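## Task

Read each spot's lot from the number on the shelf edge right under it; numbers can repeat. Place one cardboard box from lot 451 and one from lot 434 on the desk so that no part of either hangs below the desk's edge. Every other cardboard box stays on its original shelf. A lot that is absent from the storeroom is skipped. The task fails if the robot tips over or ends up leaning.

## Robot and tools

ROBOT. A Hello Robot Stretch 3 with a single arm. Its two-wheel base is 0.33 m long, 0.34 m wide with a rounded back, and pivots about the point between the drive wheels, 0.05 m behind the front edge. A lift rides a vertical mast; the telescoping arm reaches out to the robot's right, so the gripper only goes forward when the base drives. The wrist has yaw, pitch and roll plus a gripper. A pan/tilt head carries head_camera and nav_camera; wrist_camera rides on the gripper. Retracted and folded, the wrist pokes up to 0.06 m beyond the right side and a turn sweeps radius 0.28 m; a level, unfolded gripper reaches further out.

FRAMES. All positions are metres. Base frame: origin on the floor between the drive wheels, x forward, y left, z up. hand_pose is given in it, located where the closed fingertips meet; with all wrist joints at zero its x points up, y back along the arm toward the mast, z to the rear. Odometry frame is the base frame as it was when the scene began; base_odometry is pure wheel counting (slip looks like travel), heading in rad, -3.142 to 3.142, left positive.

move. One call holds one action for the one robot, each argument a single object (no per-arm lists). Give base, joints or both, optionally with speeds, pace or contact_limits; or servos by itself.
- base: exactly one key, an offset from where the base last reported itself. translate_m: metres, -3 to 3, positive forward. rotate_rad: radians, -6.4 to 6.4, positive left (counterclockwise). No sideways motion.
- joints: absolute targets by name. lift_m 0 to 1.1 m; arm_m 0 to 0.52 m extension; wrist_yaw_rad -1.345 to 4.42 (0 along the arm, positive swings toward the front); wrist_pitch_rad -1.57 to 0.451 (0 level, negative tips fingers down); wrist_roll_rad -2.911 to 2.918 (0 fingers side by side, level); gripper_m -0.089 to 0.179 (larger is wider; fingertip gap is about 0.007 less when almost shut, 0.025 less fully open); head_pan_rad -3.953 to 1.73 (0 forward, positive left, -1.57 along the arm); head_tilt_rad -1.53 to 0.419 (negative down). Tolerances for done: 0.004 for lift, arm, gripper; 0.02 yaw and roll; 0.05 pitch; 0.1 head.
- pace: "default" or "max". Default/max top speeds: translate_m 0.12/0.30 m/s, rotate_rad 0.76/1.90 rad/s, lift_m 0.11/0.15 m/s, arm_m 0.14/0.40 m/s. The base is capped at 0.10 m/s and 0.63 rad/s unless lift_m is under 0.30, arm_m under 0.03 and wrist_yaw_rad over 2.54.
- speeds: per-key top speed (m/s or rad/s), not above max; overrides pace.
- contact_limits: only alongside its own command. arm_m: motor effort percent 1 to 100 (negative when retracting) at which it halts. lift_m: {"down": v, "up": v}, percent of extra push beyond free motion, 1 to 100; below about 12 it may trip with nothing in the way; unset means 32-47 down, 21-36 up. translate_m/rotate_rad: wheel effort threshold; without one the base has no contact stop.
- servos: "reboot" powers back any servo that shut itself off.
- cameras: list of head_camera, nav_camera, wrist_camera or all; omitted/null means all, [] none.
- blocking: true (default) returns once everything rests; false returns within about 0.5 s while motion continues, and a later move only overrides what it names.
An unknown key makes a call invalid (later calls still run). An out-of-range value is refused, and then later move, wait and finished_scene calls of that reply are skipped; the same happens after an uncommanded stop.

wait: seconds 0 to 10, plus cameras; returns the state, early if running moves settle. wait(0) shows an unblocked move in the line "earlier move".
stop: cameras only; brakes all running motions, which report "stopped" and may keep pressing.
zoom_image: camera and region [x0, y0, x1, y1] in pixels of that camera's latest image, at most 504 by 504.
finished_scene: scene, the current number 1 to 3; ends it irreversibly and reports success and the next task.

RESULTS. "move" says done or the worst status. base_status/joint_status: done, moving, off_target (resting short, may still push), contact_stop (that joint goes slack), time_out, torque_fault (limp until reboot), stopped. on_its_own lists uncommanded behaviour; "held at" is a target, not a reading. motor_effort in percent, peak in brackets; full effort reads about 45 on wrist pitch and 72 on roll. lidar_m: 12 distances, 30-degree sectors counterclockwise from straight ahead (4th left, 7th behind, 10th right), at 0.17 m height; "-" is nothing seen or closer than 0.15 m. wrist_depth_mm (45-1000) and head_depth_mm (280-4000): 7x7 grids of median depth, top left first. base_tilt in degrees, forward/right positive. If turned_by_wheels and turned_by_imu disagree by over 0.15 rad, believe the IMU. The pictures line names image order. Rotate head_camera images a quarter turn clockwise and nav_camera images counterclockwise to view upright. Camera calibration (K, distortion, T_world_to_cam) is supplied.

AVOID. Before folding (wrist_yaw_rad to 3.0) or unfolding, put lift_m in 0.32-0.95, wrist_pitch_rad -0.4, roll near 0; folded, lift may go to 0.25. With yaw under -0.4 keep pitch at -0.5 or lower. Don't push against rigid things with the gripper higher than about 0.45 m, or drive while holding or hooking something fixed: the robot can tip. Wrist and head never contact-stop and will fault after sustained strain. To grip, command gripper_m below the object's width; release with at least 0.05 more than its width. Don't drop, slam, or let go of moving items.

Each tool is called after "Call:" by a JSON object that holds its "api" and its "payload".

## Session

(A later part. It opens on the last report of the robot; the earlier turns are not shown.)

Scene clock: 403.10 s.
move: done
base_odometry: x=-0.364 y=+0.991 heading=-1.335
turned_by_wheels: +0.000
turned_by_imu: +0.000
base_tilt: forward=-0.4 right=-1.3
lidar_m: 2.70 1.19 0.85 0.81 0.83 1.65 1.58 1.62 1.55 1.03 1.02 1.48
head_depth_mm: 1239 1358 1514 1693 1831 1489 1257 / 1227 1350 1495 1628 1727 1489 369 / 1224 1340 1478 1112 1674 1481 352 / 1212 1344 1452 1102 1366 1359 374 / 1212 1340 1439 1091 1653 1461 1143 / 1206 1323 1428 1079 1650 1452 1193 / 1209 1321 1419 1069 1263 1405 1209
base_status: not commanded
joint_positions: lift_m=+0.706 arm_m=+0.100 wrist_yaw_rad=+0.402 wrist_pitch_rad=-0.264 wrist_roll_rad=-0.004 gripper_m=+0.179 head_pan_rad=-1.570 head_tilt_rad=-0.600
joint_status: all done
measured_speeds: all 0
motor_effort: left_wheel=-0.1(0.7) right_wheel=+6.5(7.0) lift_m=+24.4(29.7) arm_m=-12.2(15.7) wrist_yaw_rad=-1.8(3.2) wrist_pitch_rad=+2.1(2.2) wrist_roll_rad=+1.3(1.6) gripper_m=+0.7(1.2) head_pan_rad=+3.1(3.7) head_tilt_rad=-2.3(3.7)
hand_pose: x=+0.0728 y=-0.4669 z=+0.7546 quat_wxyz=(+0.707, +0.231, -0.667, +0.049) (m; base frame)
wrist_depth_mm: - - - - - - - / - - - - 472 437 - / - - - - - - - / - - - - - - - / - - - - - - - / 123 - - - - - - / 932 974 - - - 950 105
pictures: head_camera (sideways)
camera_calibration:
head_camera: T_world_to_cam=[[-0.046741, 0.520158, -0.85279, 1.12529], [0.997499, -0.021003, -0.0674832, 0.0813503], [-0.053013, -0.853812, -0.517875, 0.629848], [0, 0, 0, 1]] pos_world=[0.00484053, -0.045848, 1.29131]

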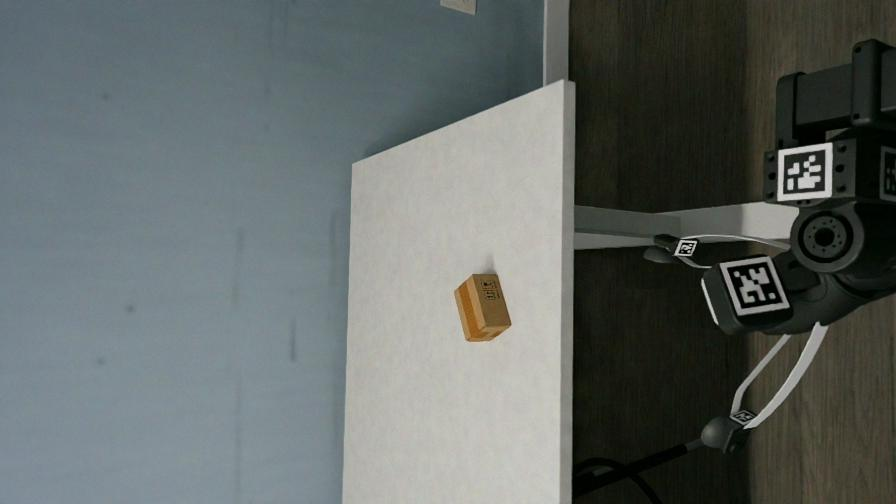

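Call:
{"api": "move", "payload": {"joints": {"arm_m":0,"lift_m":0.8}, "cameras": []}}

Call:
{"api": "move", "payload": {"joints": {"wrist_yaw_rad":2.4,"wrist_pitch_rad":-0.3,"head_pan_rad":0,"wrist_roll_rad":0}, "cameras": []}}

Call:
{"api": "move", "payload": {"base": {"translate_m":1.05}, "cameras": []}}

Call:
{"api": "move", "payload": {"base": {"translate_m":1.0}, "cameras": ["nav_camera"]}}

Call:
{"api": "move", "payload": {"base": {"rotate_rad":1.57}, "joints": {"head_pan_rad":-1.57,"head_tilt_rad":-0.6,"lift_m":0.65}, "cameras": ["head_camera","nav_camera"]}}

Scene clock: 425.57 s.
move: done
base_odometry: x=-0.364 y=+0.991 heading=-1.335
turned_by_wheels: +0.000
turned_by_imu: +0.000
base_tilt: forward=-0.3 right=-1.3
lidar_m: 2.70 1.18 0.85 0.81 0.83 1.65 1.58 1.62 1.55 1.04 1.02 1.48
head_depth_mm: 1225 1361 1510 1701 1831 1497 1274 / 1232 1347 1503 1629 1751 1494 1272 / 1214 1342 1458 1117 1666 1483 1234 / 1218 1337 1450 1101 1371 1422 346 / 1220 1335 1433 1093 1656 1474 317 / 1208 1330 1425 1082 1642 1460 1216 / 1207 1330 1424 1072 1263 1406 1159
base_status: not commanded
joint_positions: lift_m=+0.800 arm_m=+0.001 wrist_yaw_rad=+0.402 wrist_pitch_rad=-0.264 wrist_roll_rad=-0.004 gripper_m=+0.179 head_pan_rad=-1.570 head_tilt_rad=-0.600
joint_status: all done
measured_speeds: all 0
motor_effort: left_wheel=-0.3(0.6) right_wheel=+6.6(6.9) lift_m=+30.4(34.4) arm_m=-12.6(14.3) wrist_yaw_rad=-2.1(3.7) wrist_pitch_rad=+2.2(2.3) wrist_roll_rad=+1.3(1.4) gripper_m=+0.5(1.0) head_pan_rad=+3.1(3.7) head_tilt_rad=-1.5(3.4)
hand_pose: x=+0.0727 y=-0.3674 z=+0.8485 quat_wxyz=(+0.707, +0.231, -0.667, +0.049) (m; base frame)
wrist_depth_mm: - - - - - - - / - - - - - - - / - - - - 567 - - / - - - - - - - / - - - - - - - / 122 - - - - - - / - - - - - - 105
pictures: none
No camera images: "cameras" was empty.

Scene clock: 427.80 s.
move: done
base_odometry: x=-0.364 y=+0.991 heading=-1.335
turned_by_wheels: +0.000
turned_by_imu: +0.000
base_tilt: forward=-0.3 right=-1.3
lidar_m: 2.70 1.18 0.84 0.81 0.83 1.65 1.58 1.63 1.55 1.03 1.02 1.48
head_depth_mm: 2540 2647 3102 2537 1875 1496 1247 / 2587 2862 3066 2483 1856 1489 1244 / 2633 2897 3062 2475 1848 1476 1233 / 2553 2735 2839 2473 1834 1467 1222 / 2603 2849 3022 2421 1819 1459 1222 / 2604 2816 3086 2408 1798 1453 1218 / 2351 2405 2598 2303 1802 1452 1215
base_status: not commanded
joint_positions: lift_m=+0.800 arm_m=+0.001 wrist_yaw_rad=+2.397 wrist_pitch_rad=-0.313 wrist_roll_rad=-0.004 gripper_m=+0.179 head_pan_rad=+0.008 head_tilt_rad=-0.600
joint_status: all done
measured_speeds: translate_m=+0.000 rotate_rad=+0.000 lift_m=+0.000 arm_m=+0.000 wrist_yaw_rad=+0.000 wrist_pitch_rad=+0.000 wrist_roll_rad=+0.000 head_pan_rad=-0.024 head_tilt_rad=+0.000
motor_effort: left_wheel=+0.3(0.7) right_wheel=+5.9(7.0) lift_m=+28.4(30.8) arm_m=-12.3(13.2) wrist_yaw_rad=+2.8(5.1) wrist_pitch_rad=+1.9(3.8) wrist_roll_rad=+1.2(2.1) gripper_m=+0.4(1.0) head_pan_rad=-3.4(4.7) head_tilt_rad=-1.2(2.6)
hand_pose: x=+0.1389 y=+0.0282 z=+0.8369 quat_wxyz=(+0.357, +0.689, -0.151, +0.612) (m; base frame)
wrist_depth_mm: - - - - - - - / - - 883 - - - - / - - - - - - - / - - - - - - - / - 143 - - - - - / - 144 - - - - - / - - - - - - 105
pictures: none
No camera images: "cameras" was empty.

Scene clock: 439.43 s.
move: done
base_odometry: x=-0.118 y=-0.030 heading=-1.335
turned_by_wheels: +0.000
turned_by_imu: +0.001
base_tilt: forward=-0.3 right=-1.2
lidar_m: 1.65 1.23 0.88 0.84 0.86 1.15 2.62 1.53 0.89 1.00 1.48 1.94
head_depth_mm: 1758 1869 2097 2178 1880 1497 1245 / 1749 1878 2088 2227 1871 1492 1232 / 1747 1853 2061 2230 1846 1477 1235 / 1399 1664 1771 2103 1835 1463 1231 / 1720 1865 2020 2246 1829 1459 1218 / 1721 1841 1990 2235 1810 1453 1213 / 1719 1854 2002 2231 1793 1451 1212
base_status: done
joint_positions: lift_m=+0.800 arm_m=+0.001 wrist_yaw_rad=+2.397 wrist_pitch_rad=-0.313 wrist_roll_rad=-0.004 gripper_m=+0.179 head_pan_rad=+0.000 head_tilt_rad=-0.600
joint_status: not commanded
measured_speeds: all 0
motor_effort: left_wheel=+1.2(9.6) right_wheel=+8.6(13.8) lift_m=+23.5(28.9) arm_m=-10.2(12.7) wrist_yaw_rad=+2.5(3.9) wrist_pitch_rad=+1.9(2.1) wrist_roll_rad=+1.3(1.5) gripper_m=+0.3(1.6) head_pan_rad=-2.8(3.8) head_tilt_rad=-0.6(2.3)
hand_pose: x=+0.1389 y=+0.0282 z=+0.8369 quat_wxyz=(+0.357, +0.689, -0.150, +0.612) (m; base frame)
wrist_depth_mm: - - - - - - - / - - - - - - - / - - - - - - - / - 943 - - - - - / - 956 - - - - - / - - - - - - - / - - - - - - 105
pictures: none
No camera images: "cameras" was empty.

Scene clock: 450.57 s.
move: done
base_odometry: x=+0.115 y=-1.003 heading=-1.335
turned_by_wheels: +0.000
turned_by_imu: +0.000
base_tilt: forward=-0.3 right=-1.1
lidar_m: 0.67 1.15 0.91 0.87 0.90 1.20 3.58 1.63 1.33 1.39 1.17 1.17
head_depth_mm: 914 1007 923 1266 1111 1327 1204 / 900 1005 907 1254 1101 1322 1198 / 539 595 673 736 1015 1316 1188 / 581 592 672 763 861 1006 1158 / 902 992 866 1243 1075 1300 1176 / 900 989 859 1238 1078 1296 1162 / 898 986 845 1225 1067 1292 1157
base_status: done
joint_positions: lift_m=+0.800 arm_m=+0.001 wrist_yaw_rad=+2.397 wrist_pitch_rad=-0.313 wrist_roll_rad=-0.004 gripper_m=+0.179 head_pan_rad=+0.000 head_tilt_rad=-0.600
joint_status: not commanded
measured_speeds: all 0
motor_effort: left_wheel=+5.0(10.2) right_wheel=+3.8(13.1) lift_m=+25.5(26.2) arm_m=-8.3(10.7) wrist_yaw_rad=+2.1(3.7) wrist_pitch_rad=+2.1(2.1) wrist_roll_rad=+1.3(1.4) gripper_m=+0.5(1.4) head_pan_rad=-3.2(3.8) head_tilt_rad=+2.3(2.3)
hand_pose: x=+0.1389 y=+0.0282 z=+0.8369 quat_wxyz=(+0.357, +0.689, -0.150, +0.612) (m; base frame)
wrist_depth_mm: - 753 - - - - - / - 821 - - - - - / - 865 - - - - - / - 932 - - - - - / - - - - - - - / - - - - - - - / - - - - - - 105
pictures: nav_camera (sideways)
camera_calibration:
nav_camera: T_world_to_cam=[[0.542779, 0.0170829, 0.839702, -1.05282], [0.0177544, -0.999803, 0.0088636, 0.0384887], [0.839688, 0.0100974, -0.542975, 0.65479], [0, 0, 0, 1]] pos_world=[0.0209475, 0.0498547, 1.23925]

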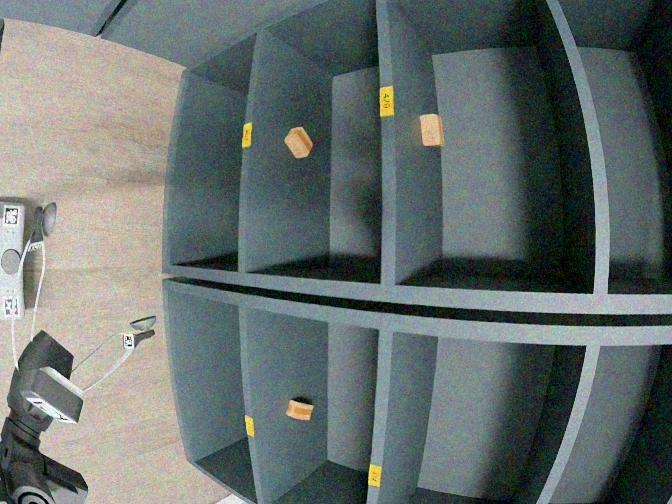

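Scene clock: 454.17 s.
move: done
base_odometry: x=+0.115 y=-1.003 heading=+0.235
turned_by_wheels: +1.570
turned_by_imu: +1.544
base_tilt: forward=-0.4 right=-1.2
lidar_m: 0.87 0.89 1.18 3.58 1.63 1.33 1.39 1.17 1.18 0.67 1.15 0.92
head_depth_mm: 928 1026 925 1282 1113 1326 1209 / 920 1017 911 1274 1104 1323 1196 / 543 612 702 761 1056 1322 1189 / 546 601 723 756 875 997 1176 / 909 999 874 1247 1084 1304 1178 / 905 992 862 1239 1070 1295 1176 / 899 989 844 1227 1063 1296 1164
base_status: done
joint_positions: lift_m=+0.650 arm_m=+0.001 wrist_yaw_rad=+2.397 wrist_pitch_rad=-0.314 wrist_roll_rad=-0.004 gripper_m=+0.179 head_pan_rad=-1.571 head_tilt_rad=-0.600
joint_status: all done
measured_speeds: all 0
motor_effort: left_wheel=-9.3(13.0) right_wheel=+10.0(12.5) lift_m=+24.8(26.0) arm_m=-12.4(13.5) wrist_yaw_rad=+2.4(3.9) wrist_pitch_rad=+2.2(2.3) wrist_roll_rad=+1.2(1.4) gripper_m=+0.9(1.2) head_pan_rad=+4.0(5.4) head_tilt_rad=+2.5(4.8)
hand_pose: x=+0.1388 y=+0.0281 z=+0.6865 quat_wxyz=(+0.358, +0.689, -0.150, +0.612) (m; base frame)
wrist_depth_mm: - - - - - - - / - - - - - - - / - - - - - - - / - - - - - - - / - - - - - - - / 123 988 - - - - - / 849 861 896 909 893 855 105
pictures: head_camera (sideways), nav_camera (sideways)
camera_calibration:
head_camera: T_world_to_cam=[[-0.0461659, 0.520233, -0.852776, 1.12527], [0.997477, -0.0220768, -0.0674673, 0.0813812], [-0.0539252, -0.853739, -0.517901, 0.629883], [0, 0, 0, 1]] pos_world=[0.00473968, -0.0458484, 1.29131]
nav_camera: T_world_to_cam=[[0.0169204, -0.542782, 0.839703, -1.04961], [-0.999808, -0.0174991, 0.00883517, 0.044734], [0.00989849, -0.839691, -0.542974, 0.659861], [0, 0, 0, 1]] pos_world=[0.0559536, -0.0148469, 1.23925]

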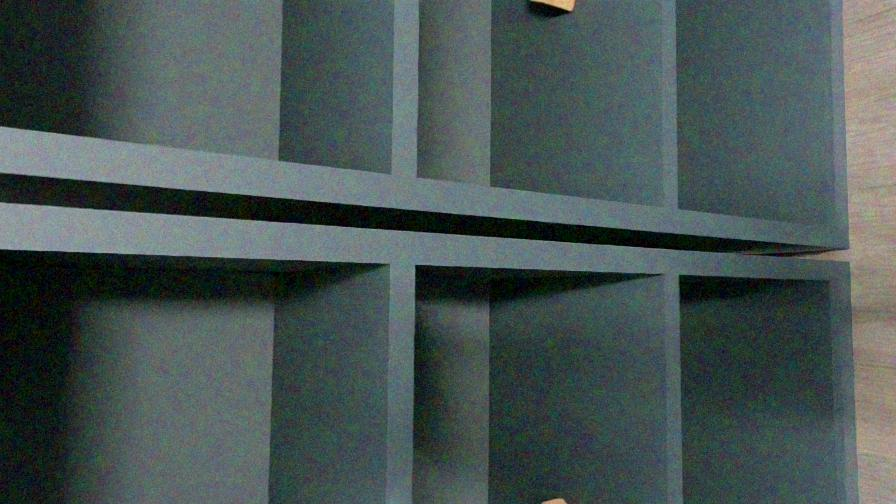

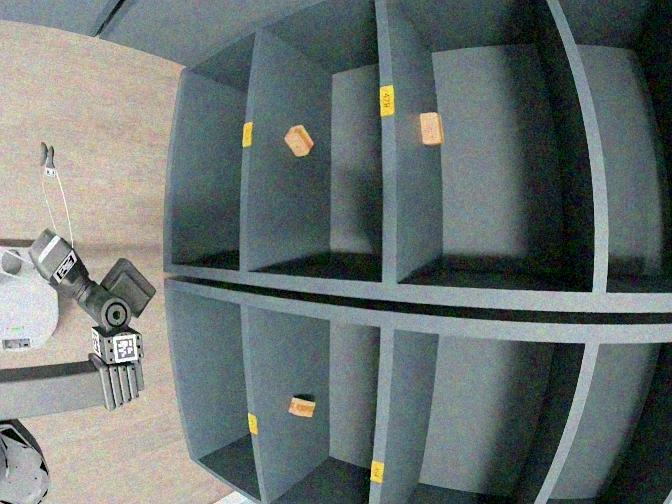

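Call:
{"api": "move", "payload": {"base": {"translate_m":0.42}, "cameras": []}}

Call:
{"api": "move", "payload": {"joints": {"wrist_yaw_rad":0,"wrist_pitch_rad":-0.4}, "cameras": ["head_camera","wrist_camera"]}}

Scene clock: 470.93 s.
move: done
base_odometry: x=+0.524 y=-0.905 heading=+0.235
turned_by_wheels: +0.000
turned_by_imu: +0.000
base_tilt: forward=-0.3 right=-1.2
lidar_m: 0.46 0.47 0.62 1.51 2.72 1.67 1.81 1.52 0.79 1.10 0.68 0.48
head_depth_mm: 911 987 924 1021 1036 1014 1176 / 910 994 913 1249 1098 1278 1189 / 902 993 899 1241 1096 1281 1178 / 896 986 845 1230 1064 1278 1171 / 891 982 858 1229 1043 1266 1168 / 886 982 856 1215 1072 1265 1165 / 884 967 847 1186 1064 1199 1155
base_status: done
joint_positions: lift_m=+0.650 arm_m=+0.001 wrist_yaw_rad=+2.397 wrist_pitch_rad=-0.314 wrist_roll_rad=-0.004 gripper_m=+0.179 head_pan_rad=-1.570 head_tilt_rad=-0.600
joint_status: not commanded
measured_speeds: all 0
motor_effort: left_wheel=+3.2(8.9) right_wheel=+6.9(13.5) lift_m=+29.7(31.3) arm_m=-9.3(11.7) wrist_yaw_rad=+3.0(3.4) wrist_pitch_rad=+2.3(2.3) wrist_roll_rad=+1.0(1.5) gripper_m=+0.3(1.2) head_pan_rad=+3.2(4.1) head_tilt_rad=+2.7(3.6)
hand_pose: x=+0.1388 y=+0.0281 z=+0.6865 quat_wxyz=(+0.358, +0.689, -0.150, +0.612) (m; base frame)
wrist_depth_mm: - - - - - - - / - - - - - - - / - - - - - - - / - - - - - - - / - - - - - - - / 123 965 - - - - - / 851 874 898 872 - - 105
pictures: none
No camera images: "cameras" was empty.

Scene clock: 473.13 s.
move: done
base_odometry: x=+0.524 y=-0.905 heading=+0.235
turned_by_wheels: +0.000
turned_by_imu: +0.000
base_tilt: forward=-0.4 right=-1.2
lidar_m: 0.46 0.47 0.62 1.51 2.72 1.67 1.81 1.53 0.78 1.10 0.68 0.48
head_depth_mm: 912 989 928 1026 1032 1014 1161 / 904 998 912 1252 1100 1278 1192 / 900 990 898 1242 1093 1284 1180 / 894 989 842 1232 1058 1280 1165 / 893 981 861 1221 1046 1261 1169 / 888 976 859 1213 1070 1273 1163 / 886 967 846 1193 1061 1199 1156
base_status: not commanded
joint_positions: lift_m=+0.650 arm_m=+0.001 wrist_yaw_rad=+0.003 wrist_pitch_rad=-0.412 wrist_roll_rad=-0.004 gripper_m=+0.179 head_pan_rad=-1.570 head_tilt_rad=-0.600
joint_status: all done
measured_speeds: all 0
motor_effort: left_wheel=+2.9(2.9) right_wheel=+7.5(7.8) lift_m=+28.8(29.9) arm_m=-8.3(9.8) wrist_yaw_rad=-2.3(6.3) wrist_pitch_rad=+1.7(4.7) wrist_roll_rad=+1.3(1.5) gripper_m=+0.7(1.2) head_pan_rad=+3.3(3.8) head_tilt_rad=+3.0(3.7)
hand_pose: x=-0.0208 y=-0.3707 z=+0.6641 quat_wxyz=(+0.694, +0.146, -0.690, -0.144) (m; base frame)
wrist_depth_mm: - 777 - - - 792 - / - - - 607 - - - / - - - - - - 539 / - - - - - - - / - 143 - - - 926 542 / - 126 - - - - - / - - - - - - 105
pictures: head_camera (sideways), wrist_camera
camera_calibration:
head_camera: T_world_to_cam=[[-0.046741, 0.520158, -0.85279, 1.12529], [0.997499, -0.021003, -0.0674832, 0.0813503], [-0.053013, -0.853812, -0.517875, 0.629848], [0, 0, 0, 1]] pos_world=[0.00484053, -0.045848, 1.29131]
wrist_camera: T_world_to_cam=[[-0.998897, -0.0415696, -0.021841, -0.0150232], [-0.00609576, 0.575972, -0.817447, 0.788771], [0.0465608, -0.816412, -0.57559, 0.24672], [0, 0, 0, 1]] pos_world=[-0.0216859, -0.25351, 0.78646]

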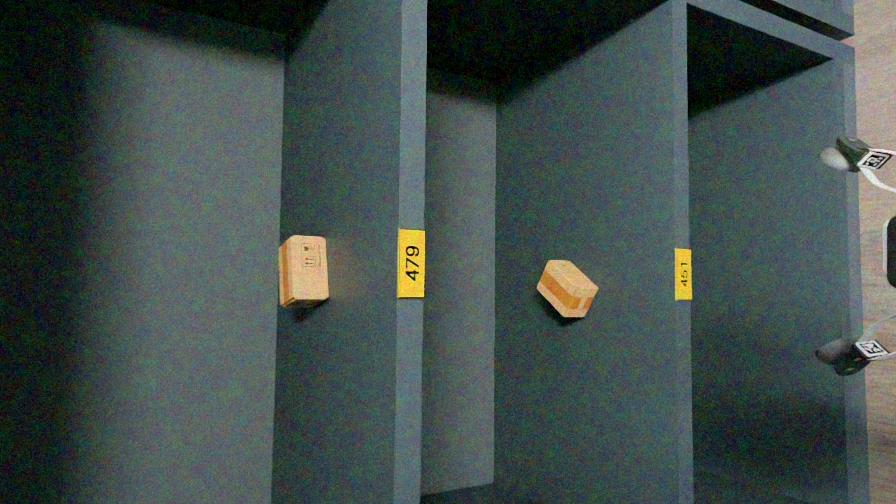

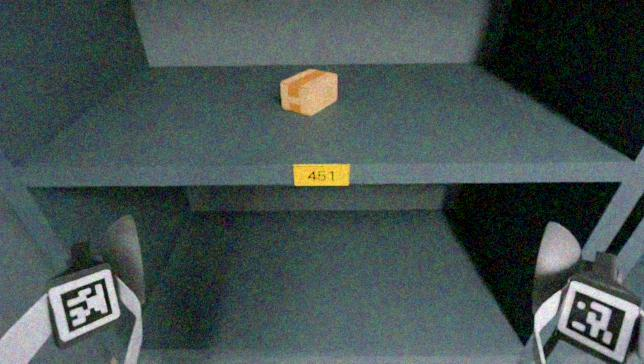

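Call:
{"api": "move", "payload": {"base": {"translate_m":0.12}, "joints": {"wrist_yaw_rad":-0.39,"wrist_pitch_rad":-0.25,"lift_m":0.6}, "cameras": []}}

Call:
{"api": "move", "payload": {"joints": {"arm_m":0.26}, "cameras": ["wrist_camera","head_camera"]}}

Scene clock: 489.53 s.
move: done
base_odometry: x=+0.641 y=-0.877 heading=+0.234
turned_by_wheels: +0.000
turned_by_imu: +0.000
base_tilt: forward=-0.4 right=-1.2
lidar_m: 0.34 0.34 0.46 1.12 1.92 1.78 1.93 1.63 0.85 1.09 0.50 0.35
head_depth_mm: 907 999 925 1233 1110 1221 1200 / 902 991 913 1240 1105 1293 1186 / 899 985 839 1238 1080 1280 1175 / 898 983 882 1222 1059 1279 1157 / 891 975 875 1222 1081 1267 1173 / 886 972 862 1211 1074 1267 1156 / 866 935 809 873 953 935 1115
base_status: done
joint_positions: lift_m=+0.600 arm_m=+0.001 wrist_yaw_rad=-0.387 wrist_pitch_rad=-0.272 wrist_roll_rad=-0.004 gripper_m=+0.179 head_pan_rad=-1.570 head_tilt_rad=-0.600
joint_status: all done
measured_speeds: all 0
motor_effort: left_wheel=+1.1(8.7) right_wheel=+9.0(10.9) lift_m=+30.4(31.3) arm_m=-6.0(7.3) wrist_yaw_rad=-3.7(6.0) wrist_pitch_rad=+3.6(5.2) wrist_roll_rad=+1.1(1.4) gripper_m=+0.5(1.0) head_pan_rad=+3.8(3.8) head_tilt_rad=+3.1(4.3)
hand_pose: x=-0.1122 y=-0.3681 z=+0.6468 quat_wxyz=(+0.671, -0.040, -0.704, -0.229) (m; base frame)
wrist_depth_mm: - - - - - - - / - - - - - 558 - / - - 573 - - 596 - / - - - - - 682 - / - 142 - - - 701 - / - 126 - - 925 759 - / - - - - 822 812 105
pictures: none
No camera images: "cameras" was empty.

Scene clock: 492.67 s.
move: done
base_odometry: x=+0.641 y=-0.877 heading=+0.234
turned_by_wheels: +0.000
turned_by_imu: +0.000
base_tilt: forward=-0.2 right=-1.2
lidar_m: 0.34 0.35 0.46 1.11 1.93 1.77 1.93 1.63 0.86 1.09 0.50 0.35
head_depth_mm: 907 999 930 1229 1118 1223 1195 / 902 993 917 1247 1105 964 496 / 896 985 842 1233 1076 559 541 / 892 983 881 1232 1054 574 1152 / 887 976 872 1222 1079 1266 1169 / 881 970 859 1211 1069 1263 1161 / 859 937 806 874 953 936 1113
base_status: not commanded
joint_positions: lift_m=+0.600 arm_m=+0.260 wrist_yaw_rad=-0.387 wrist_pitch_rad=-0.271 wrist_roll_rad=-0.004 gripper_m=+0.179 head_pan_rad=-1.570 head_tilt_rad=-0.600
joint_status: all done
measured_speeds: all 0
motor_effort: left_wheel=+1.6(1.7) right_wheel=+8.8(10.0) lift_m=+27.3(30.8) arm_m=+13.2(15.2) wrist_yaw_rad=-3.2(4.3) wrist_pitch_rad=+3.4(3.6) wrist_roll_rad=+1.3(1.5) gripper_m=+1.3(1.3) head_pan_rad=+3.5(3.7) head_tilt_rad=+3.3(4.5)
hand_pose: x=-0.1123 y=-0.6275 z=+0.6468 quat_wxyz=(+0.671, -0.040, -0.704, -0.229) (m; base frame)
wrist_depth_mm: - - - - 659 - - / - - - - 700 - - / - - - - - - - / - - 365 - - - - / - 142 355 - - - - / 123 282 300 298 300 297 - / 239 255 253 253 268 - 105
pictures: head_camera (sideways), wrist_camera
camera_calibration:
head_camera: T_world_to_cam=[[-0.0467501, 0.519968, -0.852906, 1.12543], [0.997499, -0.0210139, -0.0674867, 0.0813543], [-0.0530138, -0.853927, -0.517685, 0.629597], [0, 0, 0, 1]] pos_world=[0.0048405, -0.0458489, 1.29131]
wrist_camera: T_world_to_cam=[[-0.940634, 0.339031, -0.0163188, 0.124382], [0.168132, 0.423635, -0.890092, 0.893026], [-0.294856, -0.839995, -0.455488, -0.0993857], [0, 0, 0, 1]] pos_world=[-0.0624529, -0.50397, 0.751637]

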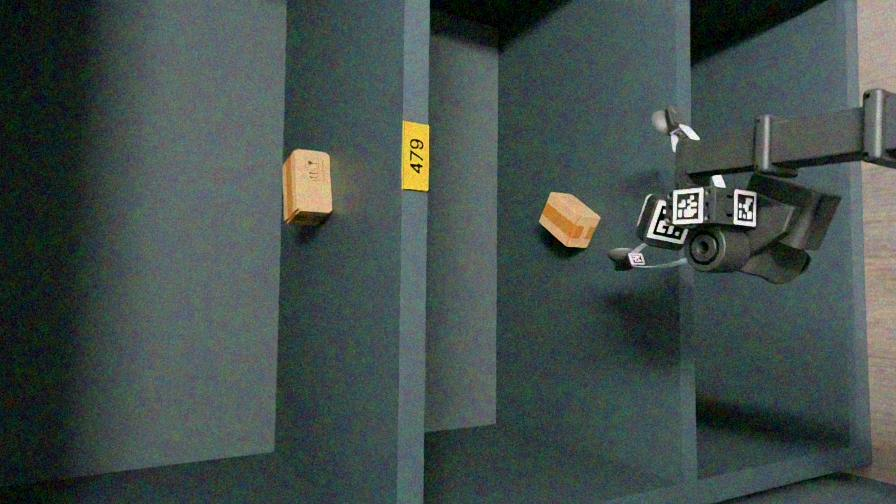

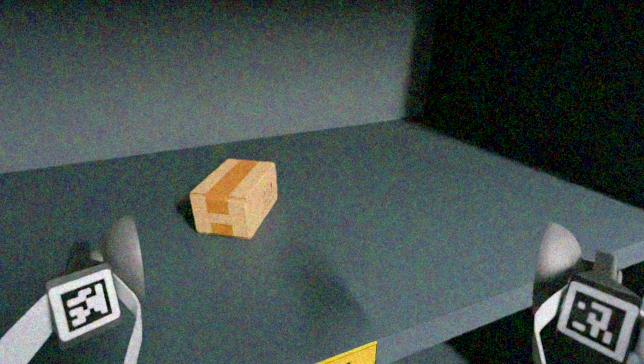

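Call:
{"api": "move", "payload": {"base": {"translate_m":0.037}, "joints": {"lift_m":0.528}, "contact_limits": {"lift_m":{"down":15}}, "cameras": ["wrist_camera"]}}

Call:
{"api": "move", "payload": {"joints": {"arm_m":0.44}, "contact_limits": {"arm_m":35}, "cameras": ["wrist_camera","head_camera"]}}

Scene clock: 505.43 s.
move: done
base_odometry: x=+0.677 y=-0.868 heading=+0.234
turned_by_wheels: +0.000
turned_by_imu: +0.000
base_tilt: forward=-0.3 right=-1.2
lidar_m: 0.30 0.31 0.41 0.99 2.67 1.80 1.96 1.62 0.88 1.09 0.45 0.32
head_depth_mm: 905 995 926 1251 1114 1296 1189 / 895 991 910 1239 1106 969 1184 / 898 983 840 1230 1059 928 571 / 891 982 888 1221 1089 869 612 / 890 974 874 1215 1080 1265 1169 / 885 969 861 1182 1068 1114 1147 / 805 807 747 756 827 924 1029
base_status: done
joint_positions: lift_m=+0.528 arm_m=+0.260 wrist_yaw_rad=-0.387 wrist_pitch_rad=-0.271 wrist_roll_rad=-0.004 gripper_m=+0.179 head_pan_rad=-1.570 head_tilt_rad=-0.600
joint_status: all done
measured_speeds: all 0
motor_effort: left_wheel=+3.3(7.7) right_wheel=+9.0(12.1) lift_m=+22.6(26.0) arm_m=+11.5(12.4) wrist_yaw_rad=-4.2(4.3) wrist_pitch_rad=+3.4(3.5) wrist_roll_rad=+0.9(1.4) gripper_m=+0.4(1.1) head_pan_rad=+2.8(3.9) head_tilt_rad=+3.0(3.8)
contact_limits: lift_m down 15 (down: maximum 72; up: maximum 65)
hand_pose: x=-0.1123 y=-0.6276 z=+0.5749 quat_wxyz=(+0.671, -0.040, -0.704, -0.229) (m; base frame)
wrist_depth_mm: - - - - 675 - - / - - - - - - - / - - 323 363 - - - / 302 301 301 299 297 296 310 / 248 236 246 245 245 256 288 / 118 144 201 208 230 - - / 160 175 189 - - 672 105
pictures: wrist_camera
camera_calibration:
wrist_camera: T_world_to_cam=[[-0.940627, 0.339053, -0.0162447, 0.123168], [0.167957, 0.423305, -0.890283, 0.828891], [-0.294976, -0.840152, -0.455119, -0.132519], [0, 0, 0, 1]] pos_world=[-0.0624526, -0.50397, 0.679636]

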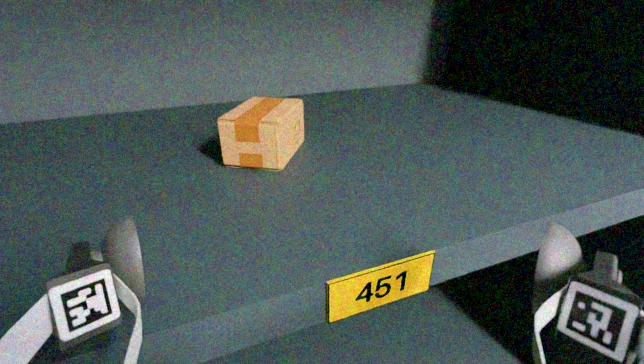

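Scene clock: 508.00 s.
move: done
base_odometry: x=+0.677 y=-0.868 heading=+0.234
turned_by_wheels: +0.000
turned_by_imu: +0.000
base_tilt: forward=-0.3 right=-1.1
lidar_m: 0.30 0.31 0.41 0.99 2.68 1.81 1.96 1.62 0.88 1.09 0.45 0.32
head_depth_mm: 904 993 922 1253 1113 1299 1192 / 898 991 908 1235 1104 1293 1180 / 894 980 841 1229 1066 694 575 / 890 978 886 1230 1049 1273 1175 / 884 977 872 1217 1079 1275 1165 / 883 970 860 1189 1073 1116 1146 / 805 804 751 755 828 920 1027
base_status: not commanded
joint_positions: lift_m=+0.528 arm_m=+0.440 wrist_yaw_rad=-0.387 wrist_pitch_rad=-0.271 wrist_roll_rad=-0.004 gripper_m=+0.179 head_pan_rad=-1.570 head_tilt_rad=-0.600
joint_status: all done
measured_speeds: all 0
motor_effort: left_wheel=+3.7(4.0) right_wheel=+8.9(9.7) lift_m=+25.5(25.9) arm_m=+13.1(14.8) wrist_yaw_rad=-2.3(4.5) wrist_pitch_rad=+3.4(3.5) wrist_roll_rad=+1.3(1.4) gripper_m=+0.3(1.1) head_pan_rad=+2.8(3.6) head_tilt_rad=+2.4(3.5)
contact_limits: arm_m 35 (drawing in: default 31, maximum 55; extending or still: default 40, maximum 69); lift_m down 15 (down: maximum 72; up: maximum 65)
hand_pose: x=-0.1123 y=-0.8076 z=+0.5749 quat_wxyz=(+0.671, -0.040, -0.704, -0.229) (m; base frame)
wrist_depth_mm: 319 335 - - - 513 - / 333 - - - - 557 - / - - - - - - - / 301 299 298 206 297 313 312 / 247 234 233 169 243 243 253 / 119 144 193 184 199 198 - / 159 164 169 168 168 168 105
pictures: head_camera (sideways), wrist_camera
camera_calibration:
head_camera: T_world_to_cam=[[-0.0467501, 0.519968, -0.852906, 1.12543], [0.997499, -0.0210139, -0.0674867, 0.0813543], [-0.0530138, -0.853927, -0.517685, 0.629597], [0, 0, 0, 1]] pos_world=[0.0048405, -0.0458489, 1.29131]
wrist_camera: T_world_to_cam=[[-0.940627, 0.339053, -0.0162447, 0.184198], [0.167957, 0.423305, -0.890283, 0.905086], [-0.294976, -0.840152, -0.455119, -0.283746], [0, 0, 0, 1]] pos_world=[-0.0624526, -0.68397, 0.679636]

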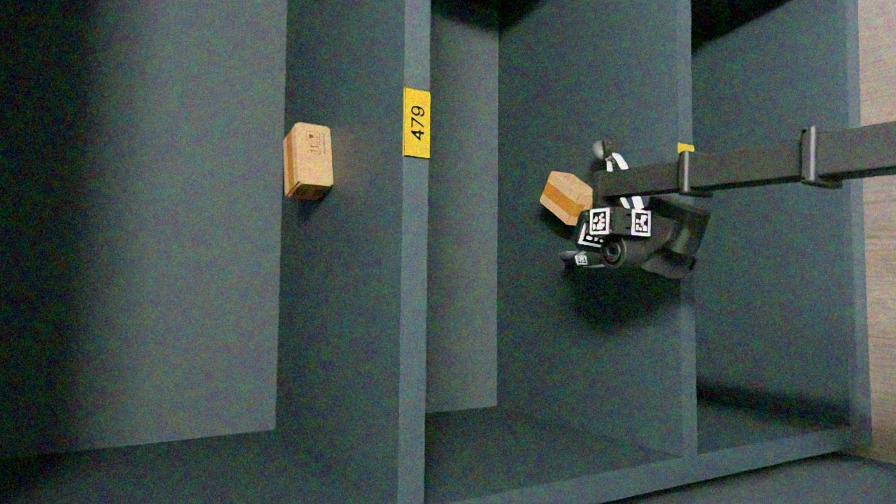

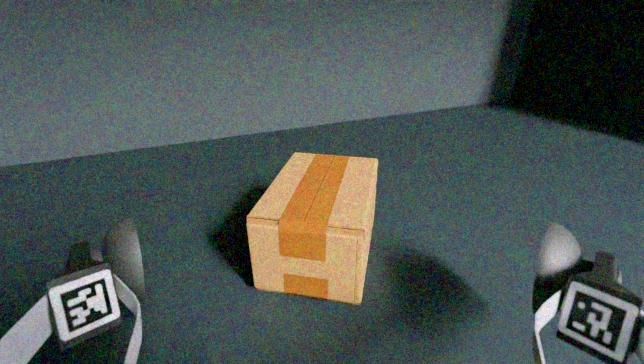

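Call:
{"api": "move", "payload": {"joints": {"arm_m":0.507}, "contact_limits": {"arm_m":35}, "cameras": ["wrist_camera"]}}

Call:
{"api": "move", "payload": {"joints": {"gripper_m":0.02}, "cameras": ["wrist_camera"]}}

Call:
{"api": "move", "payload": {"joints": {"lift_m":0.6}, "cameras": ["wrist_camera"]}}

Scene clock: 517.87 s.
move: done
base_odometry: x=+0.677 y=-0.868 heading=+0.234
turned_by_wheels: +0.000
turned_by_imu: +0.000
base_tilt: forward=-0.3 right=-1.2
lidar_m: 0.30 0.31 0.41 0.99 2.67 1.81 1.97 1.63 0.88 1.09 0.45 0.32
head_depth_mm: 907 991 929 1250 1110 1302 1192 / 900 992 912 1240 1101 1294 1179 / 893 984 842 1240 1012 699 567 / 892 980 884 1224 824 1278 1178 / 888 974 873 1212 1078 1274 1170 / 882 966 860 1183 1075 1115 1146 / 805 806 749 756 826 925 1027
base_status: not commanded
joint_positions: lift_m=+0.528 arm_m=+0.507 wrist_yaw_rad=-0.387 wrist_pitch_rad=-0.271 wrist_roll_rad=-0.004 gripper_m=+0.179 head_pan_rad=-1.570 head_tilt_rad=-0.600
joint_status: all done
measured_speeds: all 0
motor_effort: left_wheel=+4.1(4.1) right_wheel=+8.7(9.5) lift_m=+29.4(30.2) arm_m=+13.5(15.2) wrist_yaw_rad=-2.8(4.5) wrist_pitch_rad=+3.4(3.5) wrist_roll_rad=+1.0(1.3) gripper_m=+0.4(1.3) head_pan_rad=+2.9(3.3) head_tilt_rad=+2.6(3.1)
contact_limits: arm_m 35 (drawing in: default 31, maximum 55; extending or still: default 40, maximum 69); lift_m down 15 (down: maximum 72; up: maximum 65)
hand_pose: x=-0.1123 y=-0.8746 z=+0.5749 quat_wxyz=(+0.671, -0.040, -0.704, -0.229) (m; base frame)
wrist_depth_mm: 270 286 313 333 - - 465 / 283 303 331 - - - - / 297 320 - - - - - / 303 316 299 296 298 312 309 / 246 233 243 167 159 243 252 / 118 144 198 130 130 198 - / 159 163 168 117 113 167 105
pictures: wrist_camera
camera_calibration:
wrist_camera: T_world_to_cam=[[-0.940627, 0.339053, -0.0162447, 0.206914], [0.167957, 0.423305, -0.890283, 0.933447], [-0.294976, -0.840152, -0.455119, -0.340036], [0, 0, 0, 1]] pos_world=[-0.0624526, -0.75097, 0.679636]

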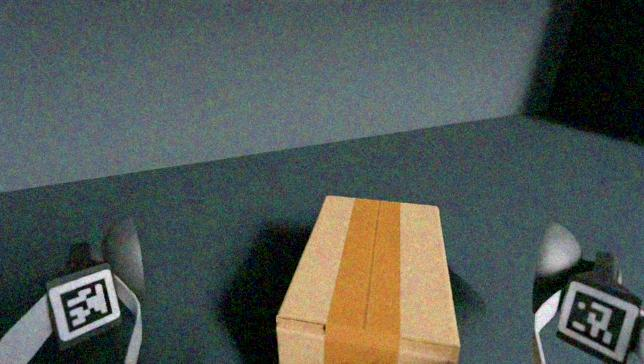

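Scene clock: 520.00 s.
move: done
base_odometry: x=+0.677 y=-0.868 heading=+0.234
turned_by_wheels: +0.000
turned_by_imu: +0.000
base_tilt: forward=-0.4 right=-1.2
lidar_m: 0.30 0.31 0.41 0.99 2.67 1.81 1.97 1.62 0.88 1.09 0.45 0.32
head_depth_mm: 905 994 929 1254 1116 1297 1192 / 900 990 912 1240 1104 1290 1182 / 897 986 839 1238 1024 700 567 / 893 977 886 1227 827 1281 1168 / 886 975 873 1214 1079 1273 1164 / 880 969 857 1189 1075 1116 1142 / 805 807 749 756 829 924 1029
base_status: not commanded
joint_positions: lift_m=+0.528 arm_m=+0.507 wrist_yaw_rad=-0.389 wrist_pitch_rad=-0.261 wrist_roll_rad=-0.003 gripper_m=+0.021 head_pan_rad=-1.570 head_tilt_rad=-0.600
joint_status: all done
measured_speeds: all 0
motor_effort: left_wheel=+3.0(3.9) right_wheel=+8.3(9.7) lift_m=+25.3(31.4) arm_m=+13.4(13.5) wrist_yaw_rad=-2.7(3.9) wrist_pitch_rad=+1.5(3.5) wrist_roll_rad=+1.1(1.5) gripper_m=-19.5(92.0) head_pan_rad=+2.2(3.4) head_tilt_rad=+2.1(3.1)
contact_limits: arm_m 35 (drawing in: default 31, maximum 55; extending or still: default 40, maximum 69); lift_m down 15 (down: maximum 72; up: maximum 65)
hand_pose: x=-0.1130 y=-0.8753 z=+0.5774 quat_wxyz=(+0.671, -0.045, -0.704, -0.226) (m; base frame)
wrist_depth_mm: 268 288 314 334 - - 466 / 282 303 331 - - - - / 295 320 - - - - - / 307 322 306 306 306 304 302 / 253 253 239 164 163 249 248 / 204 204 130 138 128 202 202 / 172 114 162 126 161 119 171
pictures: wrist_camera
camera_calibration:
wrist_camera: T_world_to_cam=[[-0.940058, 0.340624, -0.0162984, 0.207929], [0.16565, 0.414342, -0.894919, 0.930645], [-0.298078, -0.843976, -0.44593, -0.348741], [0, 0, 0, 1]] pos_world=[-0.0626474, -0.75076, 0.680727]

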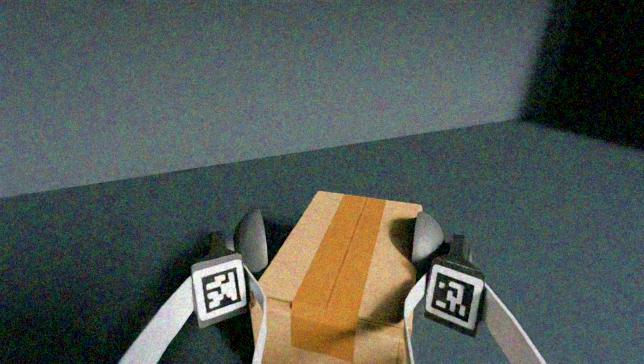

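Scene clock: 521.50 s.
move: done
base_odometry: x=+0.677 y=-0.868 heading=+0.234
turned_by_wheels: +0.000
turned_by_imu: +0.000
base_tilt: forward=-0.4 right=-1.2
lidar_m: 0.30 0.31 0.41 0.99 2.67 1.81 1.97 1.62 0.88 1.09 0.45 0.32
head_depth_mm: 905 998 922 1247 1110 1292 1199 / 901 990 909 1248 1102 964 1157 / 897 982 843 1233 753 605 1158 / 893 978 890 1225 786 1276 1176 / 885 976 874 1219 1077 1269 1166 / 880 966 859 1193 1070 1116 1144 / 804 806 749 757 828 926 1028
base_status: not commanded
joint_positions: lift_m=+0.600 arm_m=+0.507 wrist_yaw_rad=-0.389 wrist_pitch_rad=-0.273 wrist_roll_rad=-0.003 gripper_m=+0.021 head_pan_rad=-1.570 head_tilt_rad=-0.600
joint_status: all done
measured_speeds: all 0
motor_effort: left_wheel=+2.9(3.8) right_wheel=+8.4(9.0) lift_m=+31.9(34.3) arm_m=+12.6(13.4) wrist_yaw_rad=-2.2(2.2) wrist_pitch_rad=+3.8(4.1) wrist_roll_rad=+1.1(1.3) gripper_m=-17.1(19.7) head_pan_rad=+2.6(3.4) head_tilt_rad=+2.3(3.9)
contact_limits: arm_m 35 (drawing in: default 31, maximum 55; extending or still: default 40, maximum 69)
hand_pose: x=-0.1127 y=-0.8742 z=+0.6463 quat_wxyz=(+0.670, -0.040, -0.705, -0.230) (m; base frame)
wrist_depth_mm: 269 289 313 336 - - 467 / 284 305 329 - - - - / 297 322 - - - 527 - / 315 332 - 197 - - - / 332 - 155 166 161 - - / 298 299 129 140 129 296 295 / 253 99 237 132 130 241 250
pictures: wrist_camera
camera_calibration:
wrist_camera: T_world_to_cam=[[-0.939839, 0.341201, -0.0168597, 0.209923], [0.170156, 0.424758, -0.889173, 0.99773], [-0.296226, -0.838548, -0.457261, -0.304759], [0, 0, 0, 1]] pos_world=[-0.0627526, -0.750974, 0.751339]

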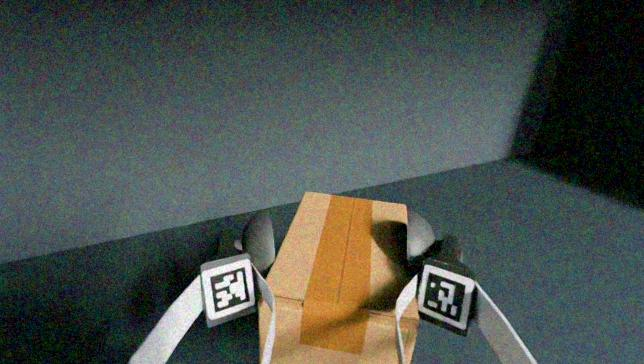

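Call:
{"api": "move", "payload": {"joints": {"arm_m":0.0}, "cameras": []}}

Call:
{"api": "move", "payload": {"base": {"translate_m":-0.55}, "cameras": []}}

Call:
{"api": "move", "payload": {"joints": {"wrist_yaw_rad":2.2,"wrist_pitch_rad":-0.3,"lift_m":0.85}, "speeds": {"wrist_yaw_rad":0.8}, "cameras": ["wrist_camera"]}}

Call:
{"api": "move", "payload": {"base": {"rotate_rad":-1.57}, "cameras": []}}

Call:
{"api": "move", "payload": {"base": {"translate_m":-0.9}, "cameras": []}}

Call:
{"api": "move", "payload": {"base": {"translate_m":-0.87}, "cameras": ["head_camera"]}}

Call:
{"api": "move", "payload": {"joints": {"wrist_yaw_rad":0.4,"wrist_pitch_rad":-0.25}, "speeds": {"wrist_yaw_rad":0.8}, "cameras": ["head_camera"]}}

Scene clock: 544.60 s.
move: done
base_odometry: x=+0.677 y=-0.868 heading=+0.234
turned_by_wheels: +0.000
turned_by_imu: +0.000
base_tilt: forward=-0.4 right=-1.0
lidar_m: 0.30 0.31 0.41 0.99 2.67 1.81 1.96 1.63 0.88 1.09 0.45 0.32
head_depth_mm: 903 995 923 1244 1109 1296 1194 / 898 993 911 1239 1102 1291 1180 / 893 985 843 1239 1099 1288 620 / 891 979 886 1224 1087 1281 1175 / 886 975 874 1211 1084 1273 1171 / 880 968 858 1189 1073 1112 1151 / 804 804 750 756 825 926 1025
base_status: not commanded
joint_positions: lift_m=+0.600 arm_m=+0.001 wrist_yaw_rad=-0.389 wrist_pitch_rad=-0.274 wrist_roll_rad=-0.003 gripper_m=+0.021 head_pan_rad=-1.570 head_tilt_rad=-0.600
joint_status: all done
measured_speeds: all 0
motor_effort: left_wheel=+3.5(3.7) right_wheel=+8.4(9.3) lift_m=+30.6(31.9) arm_m=-12.3(14.5) wrist_yaw_rad=-0.7(3.0) wrist_pitch_rad=+4.0(4.0) wrist_roll_rad=+1.2(1.3) gripper_m=-16.8(17.5) head_pan_rad=+2.2(3.3) head_tilt_rad=+1.9(3.3)
hand_pose: x=-0.1126 y=-0.3677 z=+0.6463 quat_wxyz=(+0.670, -0.040, -0.705, -0.231) (m; base frame)
wrist_depth_mm: - - - - 873 - - / - - - - 930 - 967 / - - - - - 608 - / - - - - - 653 - / - - 153 166 161 - - / - - 129 140 129 763 966 / - 99 118 132 127 815 872
pictures: none
No camera images: "cameras" was empty.

Scene clock: 551.23 s.
move: done
base_odometry: x=+0.142 y=-0.996 heading=+0.234
turned_by_wheels: +0.000
turned_by_imu: +0.000
base_tilt: forward=-0.2 right=-1.2
lidar_m: 0.84 0.86 1.14 3.59 1.64 1.36 1.42 1.19 1.17 0.67 1.14 0.89
head_depth_mm: 929 1021 923 1280 1113 1329 1209 / 549 1001 904 1273 1107 1332 1191 / 547 604 673 763 891 1283 616 / 887 955 768 759 888 1035 1174 / 908 1000 872 1249 1081 1298 1180 / 906 991 860 1240 1069 1290 1170 / 902 988 847 1232 1067 1288 1160
base_status: done
joint_positions: lift_m=+0.600 arm_m=+0.001 wrist_yaw_rad=-0.389 wrist_pitch_rad=-0.274 wrist_roll_rad=-0.003 gripper_m=+0.021 head_pan_rad=-1.570 head_tilt_rad=-0.600
joint_status: not commanded
measured_speeds: all 0
motor_effort: left_wheel=-6.2(11.1) right_wheel=-5.3(11.5) lift_m=+29.9(31.6) arm_m=-10.7(13.0) wrist_yaw_rad=-1.4(2.8) wrist_pitch_rad=+4.0(4.0) wrist_roll_rad=+1.0(1.3) gripper_m=-17.1(17.5) head_pan_rad=+2.7(3.1) head_tilt_rad=+1.0(2.5)
hand_pose: x=-0.1126 y=-0.3677 z=+0.6463 quat_wxyz=(+0.670, -0.040, -0.705, -0.231) (m; base frame)
wrist_depth_mm: - 358 384 - - - - / - - 402 - - - - / - - - - - 625 790 / - - 447 531 - - - / - - 155 166 171 - - / - - 129 140 129 953 986 / - 99 118 132 128 831 860
pictures: none
No camera images: "cameras" was empty.

Scene clock: 555.07 s.
move: done
base_odometry: x=+0.142 y=-0.996 heading=+0.234
turned_by_wheels: +0.000
turned_by_imu: +0.000
base_tilt: forward=-0.2 right=-1.3
lidar_m: 0.84 0.87 1.15 3.59 1.65 1.35 1.42 1.19 1.17 0.67 1.14 0.89
head_depth_mm: 928 1025 924 1279 1110 1332 1261 / 549 1000 908 1271 1098 1319 - / 546 604 673 763 887 1282 1221 / 889 958 769 757 885 1036 - / 908 998 870 1239 1074 1309 1177 / 906 992 858 1247 1069 1297 1173 / 899 988 846 1231 1059 1286 1159
base_status: not commanded
joint_positions: lift_m=+0.850 arm_m=+0.001 wrist_yaw_rad=+2.197 wrist_pitch_rad=-0.323 wrist_roll_rad=-0.003 gripper_m=+0.021 head_pan_rad=-1.570 head_tilt_rad=-0.600
joint_status: all done
measured_speeds: all 0
motor_effort: left_wheel=-6.9(7.0) right_wheel=-5.6(6.1) lift_m=+29.3(35.2) arm_m=-8.6(10.5) wrist_yaw_rad=+3.1(5.9) wrist_pitch_rad=+3.7(6.0) wrist_roll_rad=+1.1(1.3) gripper_m=-16.8(17.5) head_pan_rad=+2.1(3.0) head_tilt_rad=+0.7(2.1)
hand_pose: x=+0.1694 y=-0.0077 z=+0.8846 quat_wxyz=(+0.419, +0.672, -0.215, +0.571) (m; base frame)
wrist_depth_mm: - - - - - - - / - - - - - - - / - - - - - - - / - - - - - - - / - - 159 166 161 - 711 / - - 129 140 129 - 770 / - - 132 132 129 877 848
pictures: wrist_camera
camera_calibration:
wrist_camera: T_world_to_cam=[[0.617808, -0.786104, -0.0188199, -0.0874699], [-0.403638, -0.296502, -0.865542, 0.86432], [0.674826, 0.542335, -0.500482, 0.49877], [0, 0, 0, 1]] pos_world=[0.0663285, -0.0829889, 0.996085]

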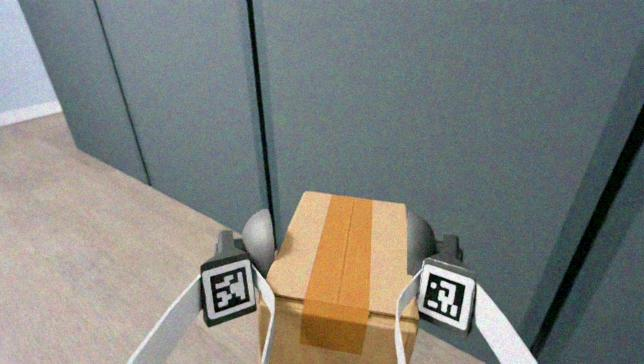

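Scene clock: 558.67 s.
move: done
base_odometry: x=+0.142 y=-0.996 heading=-1.335
turned_by_wheels: -1.570
turned_by_imu: -1.545
base_tilt: forward=-0.3 right=-1.2
lidar_m: 0.67 1.14 0.89 0.84 0.87 1.16 3.59 1.65 1.35 1.42 1.19 1.17
head_depth_mm: 1178 1301 1458 1648 1809 1508 1343 / 1174 1294 1438 1618 1802 1487 - / 1172 1288 1433 1618 1758 1481 1302 / 1165 1280 1413 1604 1755 1473 - / 1163 1275 1423 1593 1748 1470 1251 / 1159 1272 1414 1589 1747 1449 1211 / 1162 1269 1418 1596 1733 1458 1213
base_status: done
joint_positions: lift_m=+0.850 arm_m=+0.001 wrist_yaw_rad=+2.197 wrist_pitch_rad=-0.323 wrist_roll_rad=-0.003 gripper_m=+0.021 head_pan_rad=-1.570 head_tilt_rad=-0.600
joint_status: not commanded
measured_speeds: all 0
motor_effort: left_wheel=+8.5(12.0) right_wheel=-9.4(13.2) lift_m=+24.3(29.5) arm_m=-12.9(13.3) wrist_yaw_rad=+1.4(3.3) wrist_pitch_rad=+3.7(3.8) wrist_roll_rad=+1.0(1.4) gripper_m=-16.9(17.5) head_pan_rad=+2.4(3.0) head_tilt_rad=+0.6(2.1)
hand_pose: x=+0.1694 y=-0.0077 z=+0.8846 quat_wxyz=(+0.419, +0.672, -0.215, +0.571) (m; base frame)
wrist_depth_mm: - - - - - - - / - - - - - - - / 749 - - - - - - / 797 - - - - 581 - / 876 - 159 165 161 651 - / 918 - 129 141 129 662 - / - - 132 132 127 650 -
pictures: none
No camera images: "cameras" was empty.

Scene clock: 568.80 s.
move: done
base_odometry: x=-0.068 y=-0.121 heading=-1.335
turned_by_wheels: +0.000
turned_by_imu: -0.001
base_tilt: forward=-0.4 right=-1.2
lidar_m: 1.56 1.20 0.85 0.82 0.84 1.14 2.71 1.63 0.96 1.02 1.49 1.86
head_depth_mm: 1223 1343 1469 1136 949 1458 1329 / 1219 1345 1462 1123 940 1489 - / 1215 1334 1449 1114 929 1481 1302 / 1205 1324 1447 1094 923 1435 - / 1207 1325 1449 1208 1645 1457 1254 / 1202 1322 1462 1641 1777 1454 1220 / 1197 1306 1430 1622 1748 1451 1211
base_status: done
joint_positions: lift_m=+0.850 arm_m=+0.001 wrist_yaw_rad=+2.197 wrist_pitch_rad=-0.323 wrist_roll_rad=-0.003 gripper_m=+0.021 head_pan_rad=-1.570 head_tilt_rad=-0.600
joint_status: not commanded
measured_speeds: all 0
motor_effort: left_wheel=-1.0(10.7) right_wheel=-11.0(15.0) lift_m=+31.1(32.4) arm_m=-11.3(13.4) wrist_yaw_rad=+1.8(3.9) wrist_pitch_rad=+3.7(3.9) wrist_roll_rad=+1.0(1.3) gripper_m=-16.6(17.6) head_pan_rad=+2.0(3.0) head_tilt_rad=+0.5(1.7)
hand_pose: x=+0.1694 y=-0.0077 z=+0.8846 quat_wxyz=(+0.419, +0.672, -0.215, +0.571) (m; base frame)
wrist_depth_mm: - - - - - - - / - - - - - - - / - - - - - - - / - - - - - - - / - - 160 166 171 - - / - - 129 140 129 - - / - 99 132 133 130 - -
pictures: none
No camera images: "cameras" was empty.

Scene clock: 578.63 s.
move: done
base_odometry: x=-0.272 y=+0.725 heading=-1.335
turned_by_wheels: +0.000
turned_by_imu: +0.000
base_tilt: forward=-0.4 right=-1.1
lidar_m: 2.42 1.16 0.82 0.79 0.81 1.08 1.85 1.91 1.12 0.97 0.91 2.03
head_depth_mm: 1242 1369 1510 1133 1695 1499 1337 / 1245 1369 1496 1129 1391 1455 - / 1243 1356 1472 1116 1678 1479 1303 / 1238 1357 1470 1100 1675 1473 - / 1225 1346 1447 1091 1318 1463 1258 / 1231 1350 1456 1080 1642 1417 1218 / 1218 1339 1438 1071 1154 1409 1209
base_status: done
joint_positions: lift_m=+0.850 arm_m=+0.001 wrist_yaw_rad=+2.197 wrist_pitch_rad=-0.323 wrist_roll_rad=-0.003 gripper_m=+0.021 head_pan_rad=-1.570 head_tilt_rad=-0.600
joint_status: not commanded
measured_speeds: all 0
motor_effort: left_wheel=-0.6(9.7) right_wheel=-12.0(15.1) lift_m=+29.9(31.9) arm_m=-9.7(11.9) wrist_yaw_rad=+1.2(4.0) wrist_pitch_rad=+3.8(3.9) wrist_roll_rad=+0.9(1.4) gripper_m=-16.5(17.5) head_pan_rad=+1.6(2.5) head_tilt_rad=-1.1(1.1)
hand_pose: x=+0.1694 y=-0.0077 z=+0.8846 quat_wxyz=(+0.419, +0.672, -0.215, +0.571) (m; base frame)
wrist_depth_mm: - - - - - - - / - - - - - - - / - - - - - - - / - - - - - - - / - - 159 166 171 - - / 808 - 129 140 129 - - / 894 100 132 133 130 - -
pictures: head_camera (sideways)
camera_calibration:
head_camera: T_world_to_cam=[[-0.0467501, 0.519968, -0.852906, 1.12543], [0.997499, -0.0210139, -0.0674867, 0.0813543], [-0.0530138, -0.853927, -0.517685, 0.629597], [0, 0, 0, 1]] pos_world=[0.0048405, -0.0458489, 1.29131]

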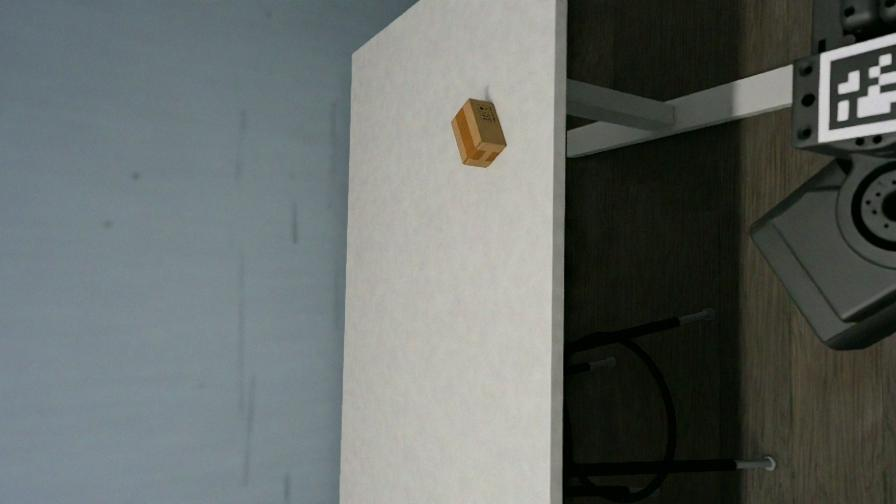

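Scene clock: 581.50 s.
move: done
base_odometry: x=-0.272 y=+0.725 heading=-1.335
turned_by_wheels: +0.000
turned_by_imu: +0.000
base_tilt: forward=-0.4 right=-1.3
lidar_m: 2.42 1.16 0.83 0.79 0.81 1.08 1.86 1.91 1.12 0.98 0.92 2.03
head_depth_mm: 1254 1382 1513 1143 1682 1497 1346 / 1248 1369 1488 1123 1390 1448 - / 1234 1363 1466 1108 1674 1485 1296 / 1235 1362 1464 1100 1660 1428 302 / 1228 1350 1455 1089 1279 449 295 / 1223 1352 1451 1080 913 460 1193 / 1218 1337 1453 1067 1152 1415 1211
base_status: not commanded
joint_positions: lift_m=+0.850 arm_m=+0.001 wrist_yaw_rad=+0.403 wrist_pitch_rad=-0.281 wrist_roll_rad=-0.003 gripper_m=+0.021 head_pan_rad=-1.570 head_tilt_rad=-0.600
joint_status: all done
measured_speeds: all 0
motor_effort: left_wheel=-0.6(1.3) right_wheel=-11.0(12.1) lift_m=+29.4(30.3) arm_m=-9.1(10.2) wrist_yaw_rad=-2.9(7.8) wrist_pitch_rad=+5.3(7.6) wrist_roll_rad=+0.9(1.3) gripper_m=-17.1(17.4) head_pan_rad=+2.1(2.4) head_tilt_rad=+0.2(1.3)
hand_pose: x=+0.0724 y=-0.3659 z=+0.8944 quat_wxyz=(+0.707, +0.237, -0.665, +0.043) (m; base frame)
wrist_depth_mm: - - - - - - - / - - - - - - - / - - - - - - - / - - - - - - 511 / - - 160 166 163 - - / - - 129 141 129 - - / - - 132 132 130 - -
pictures: head_camera (sideways)
camera_calibration:
head_camera: T_world_to_cam=[[-0.0467501, 0.519968, -0.852906, 1.12543], [0.997499, -0.0210139, -0.0674867, 0.0813543], [-0.0530138, -0.853927, -0.517685, 0.629597], [0, 0, 0, 1]] pos_world=[0.0048405, -0.0458489, 1.29131]

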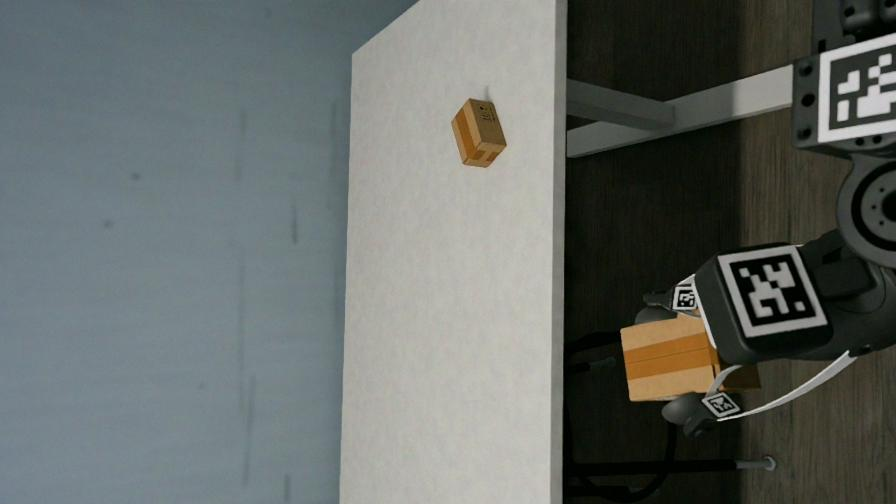

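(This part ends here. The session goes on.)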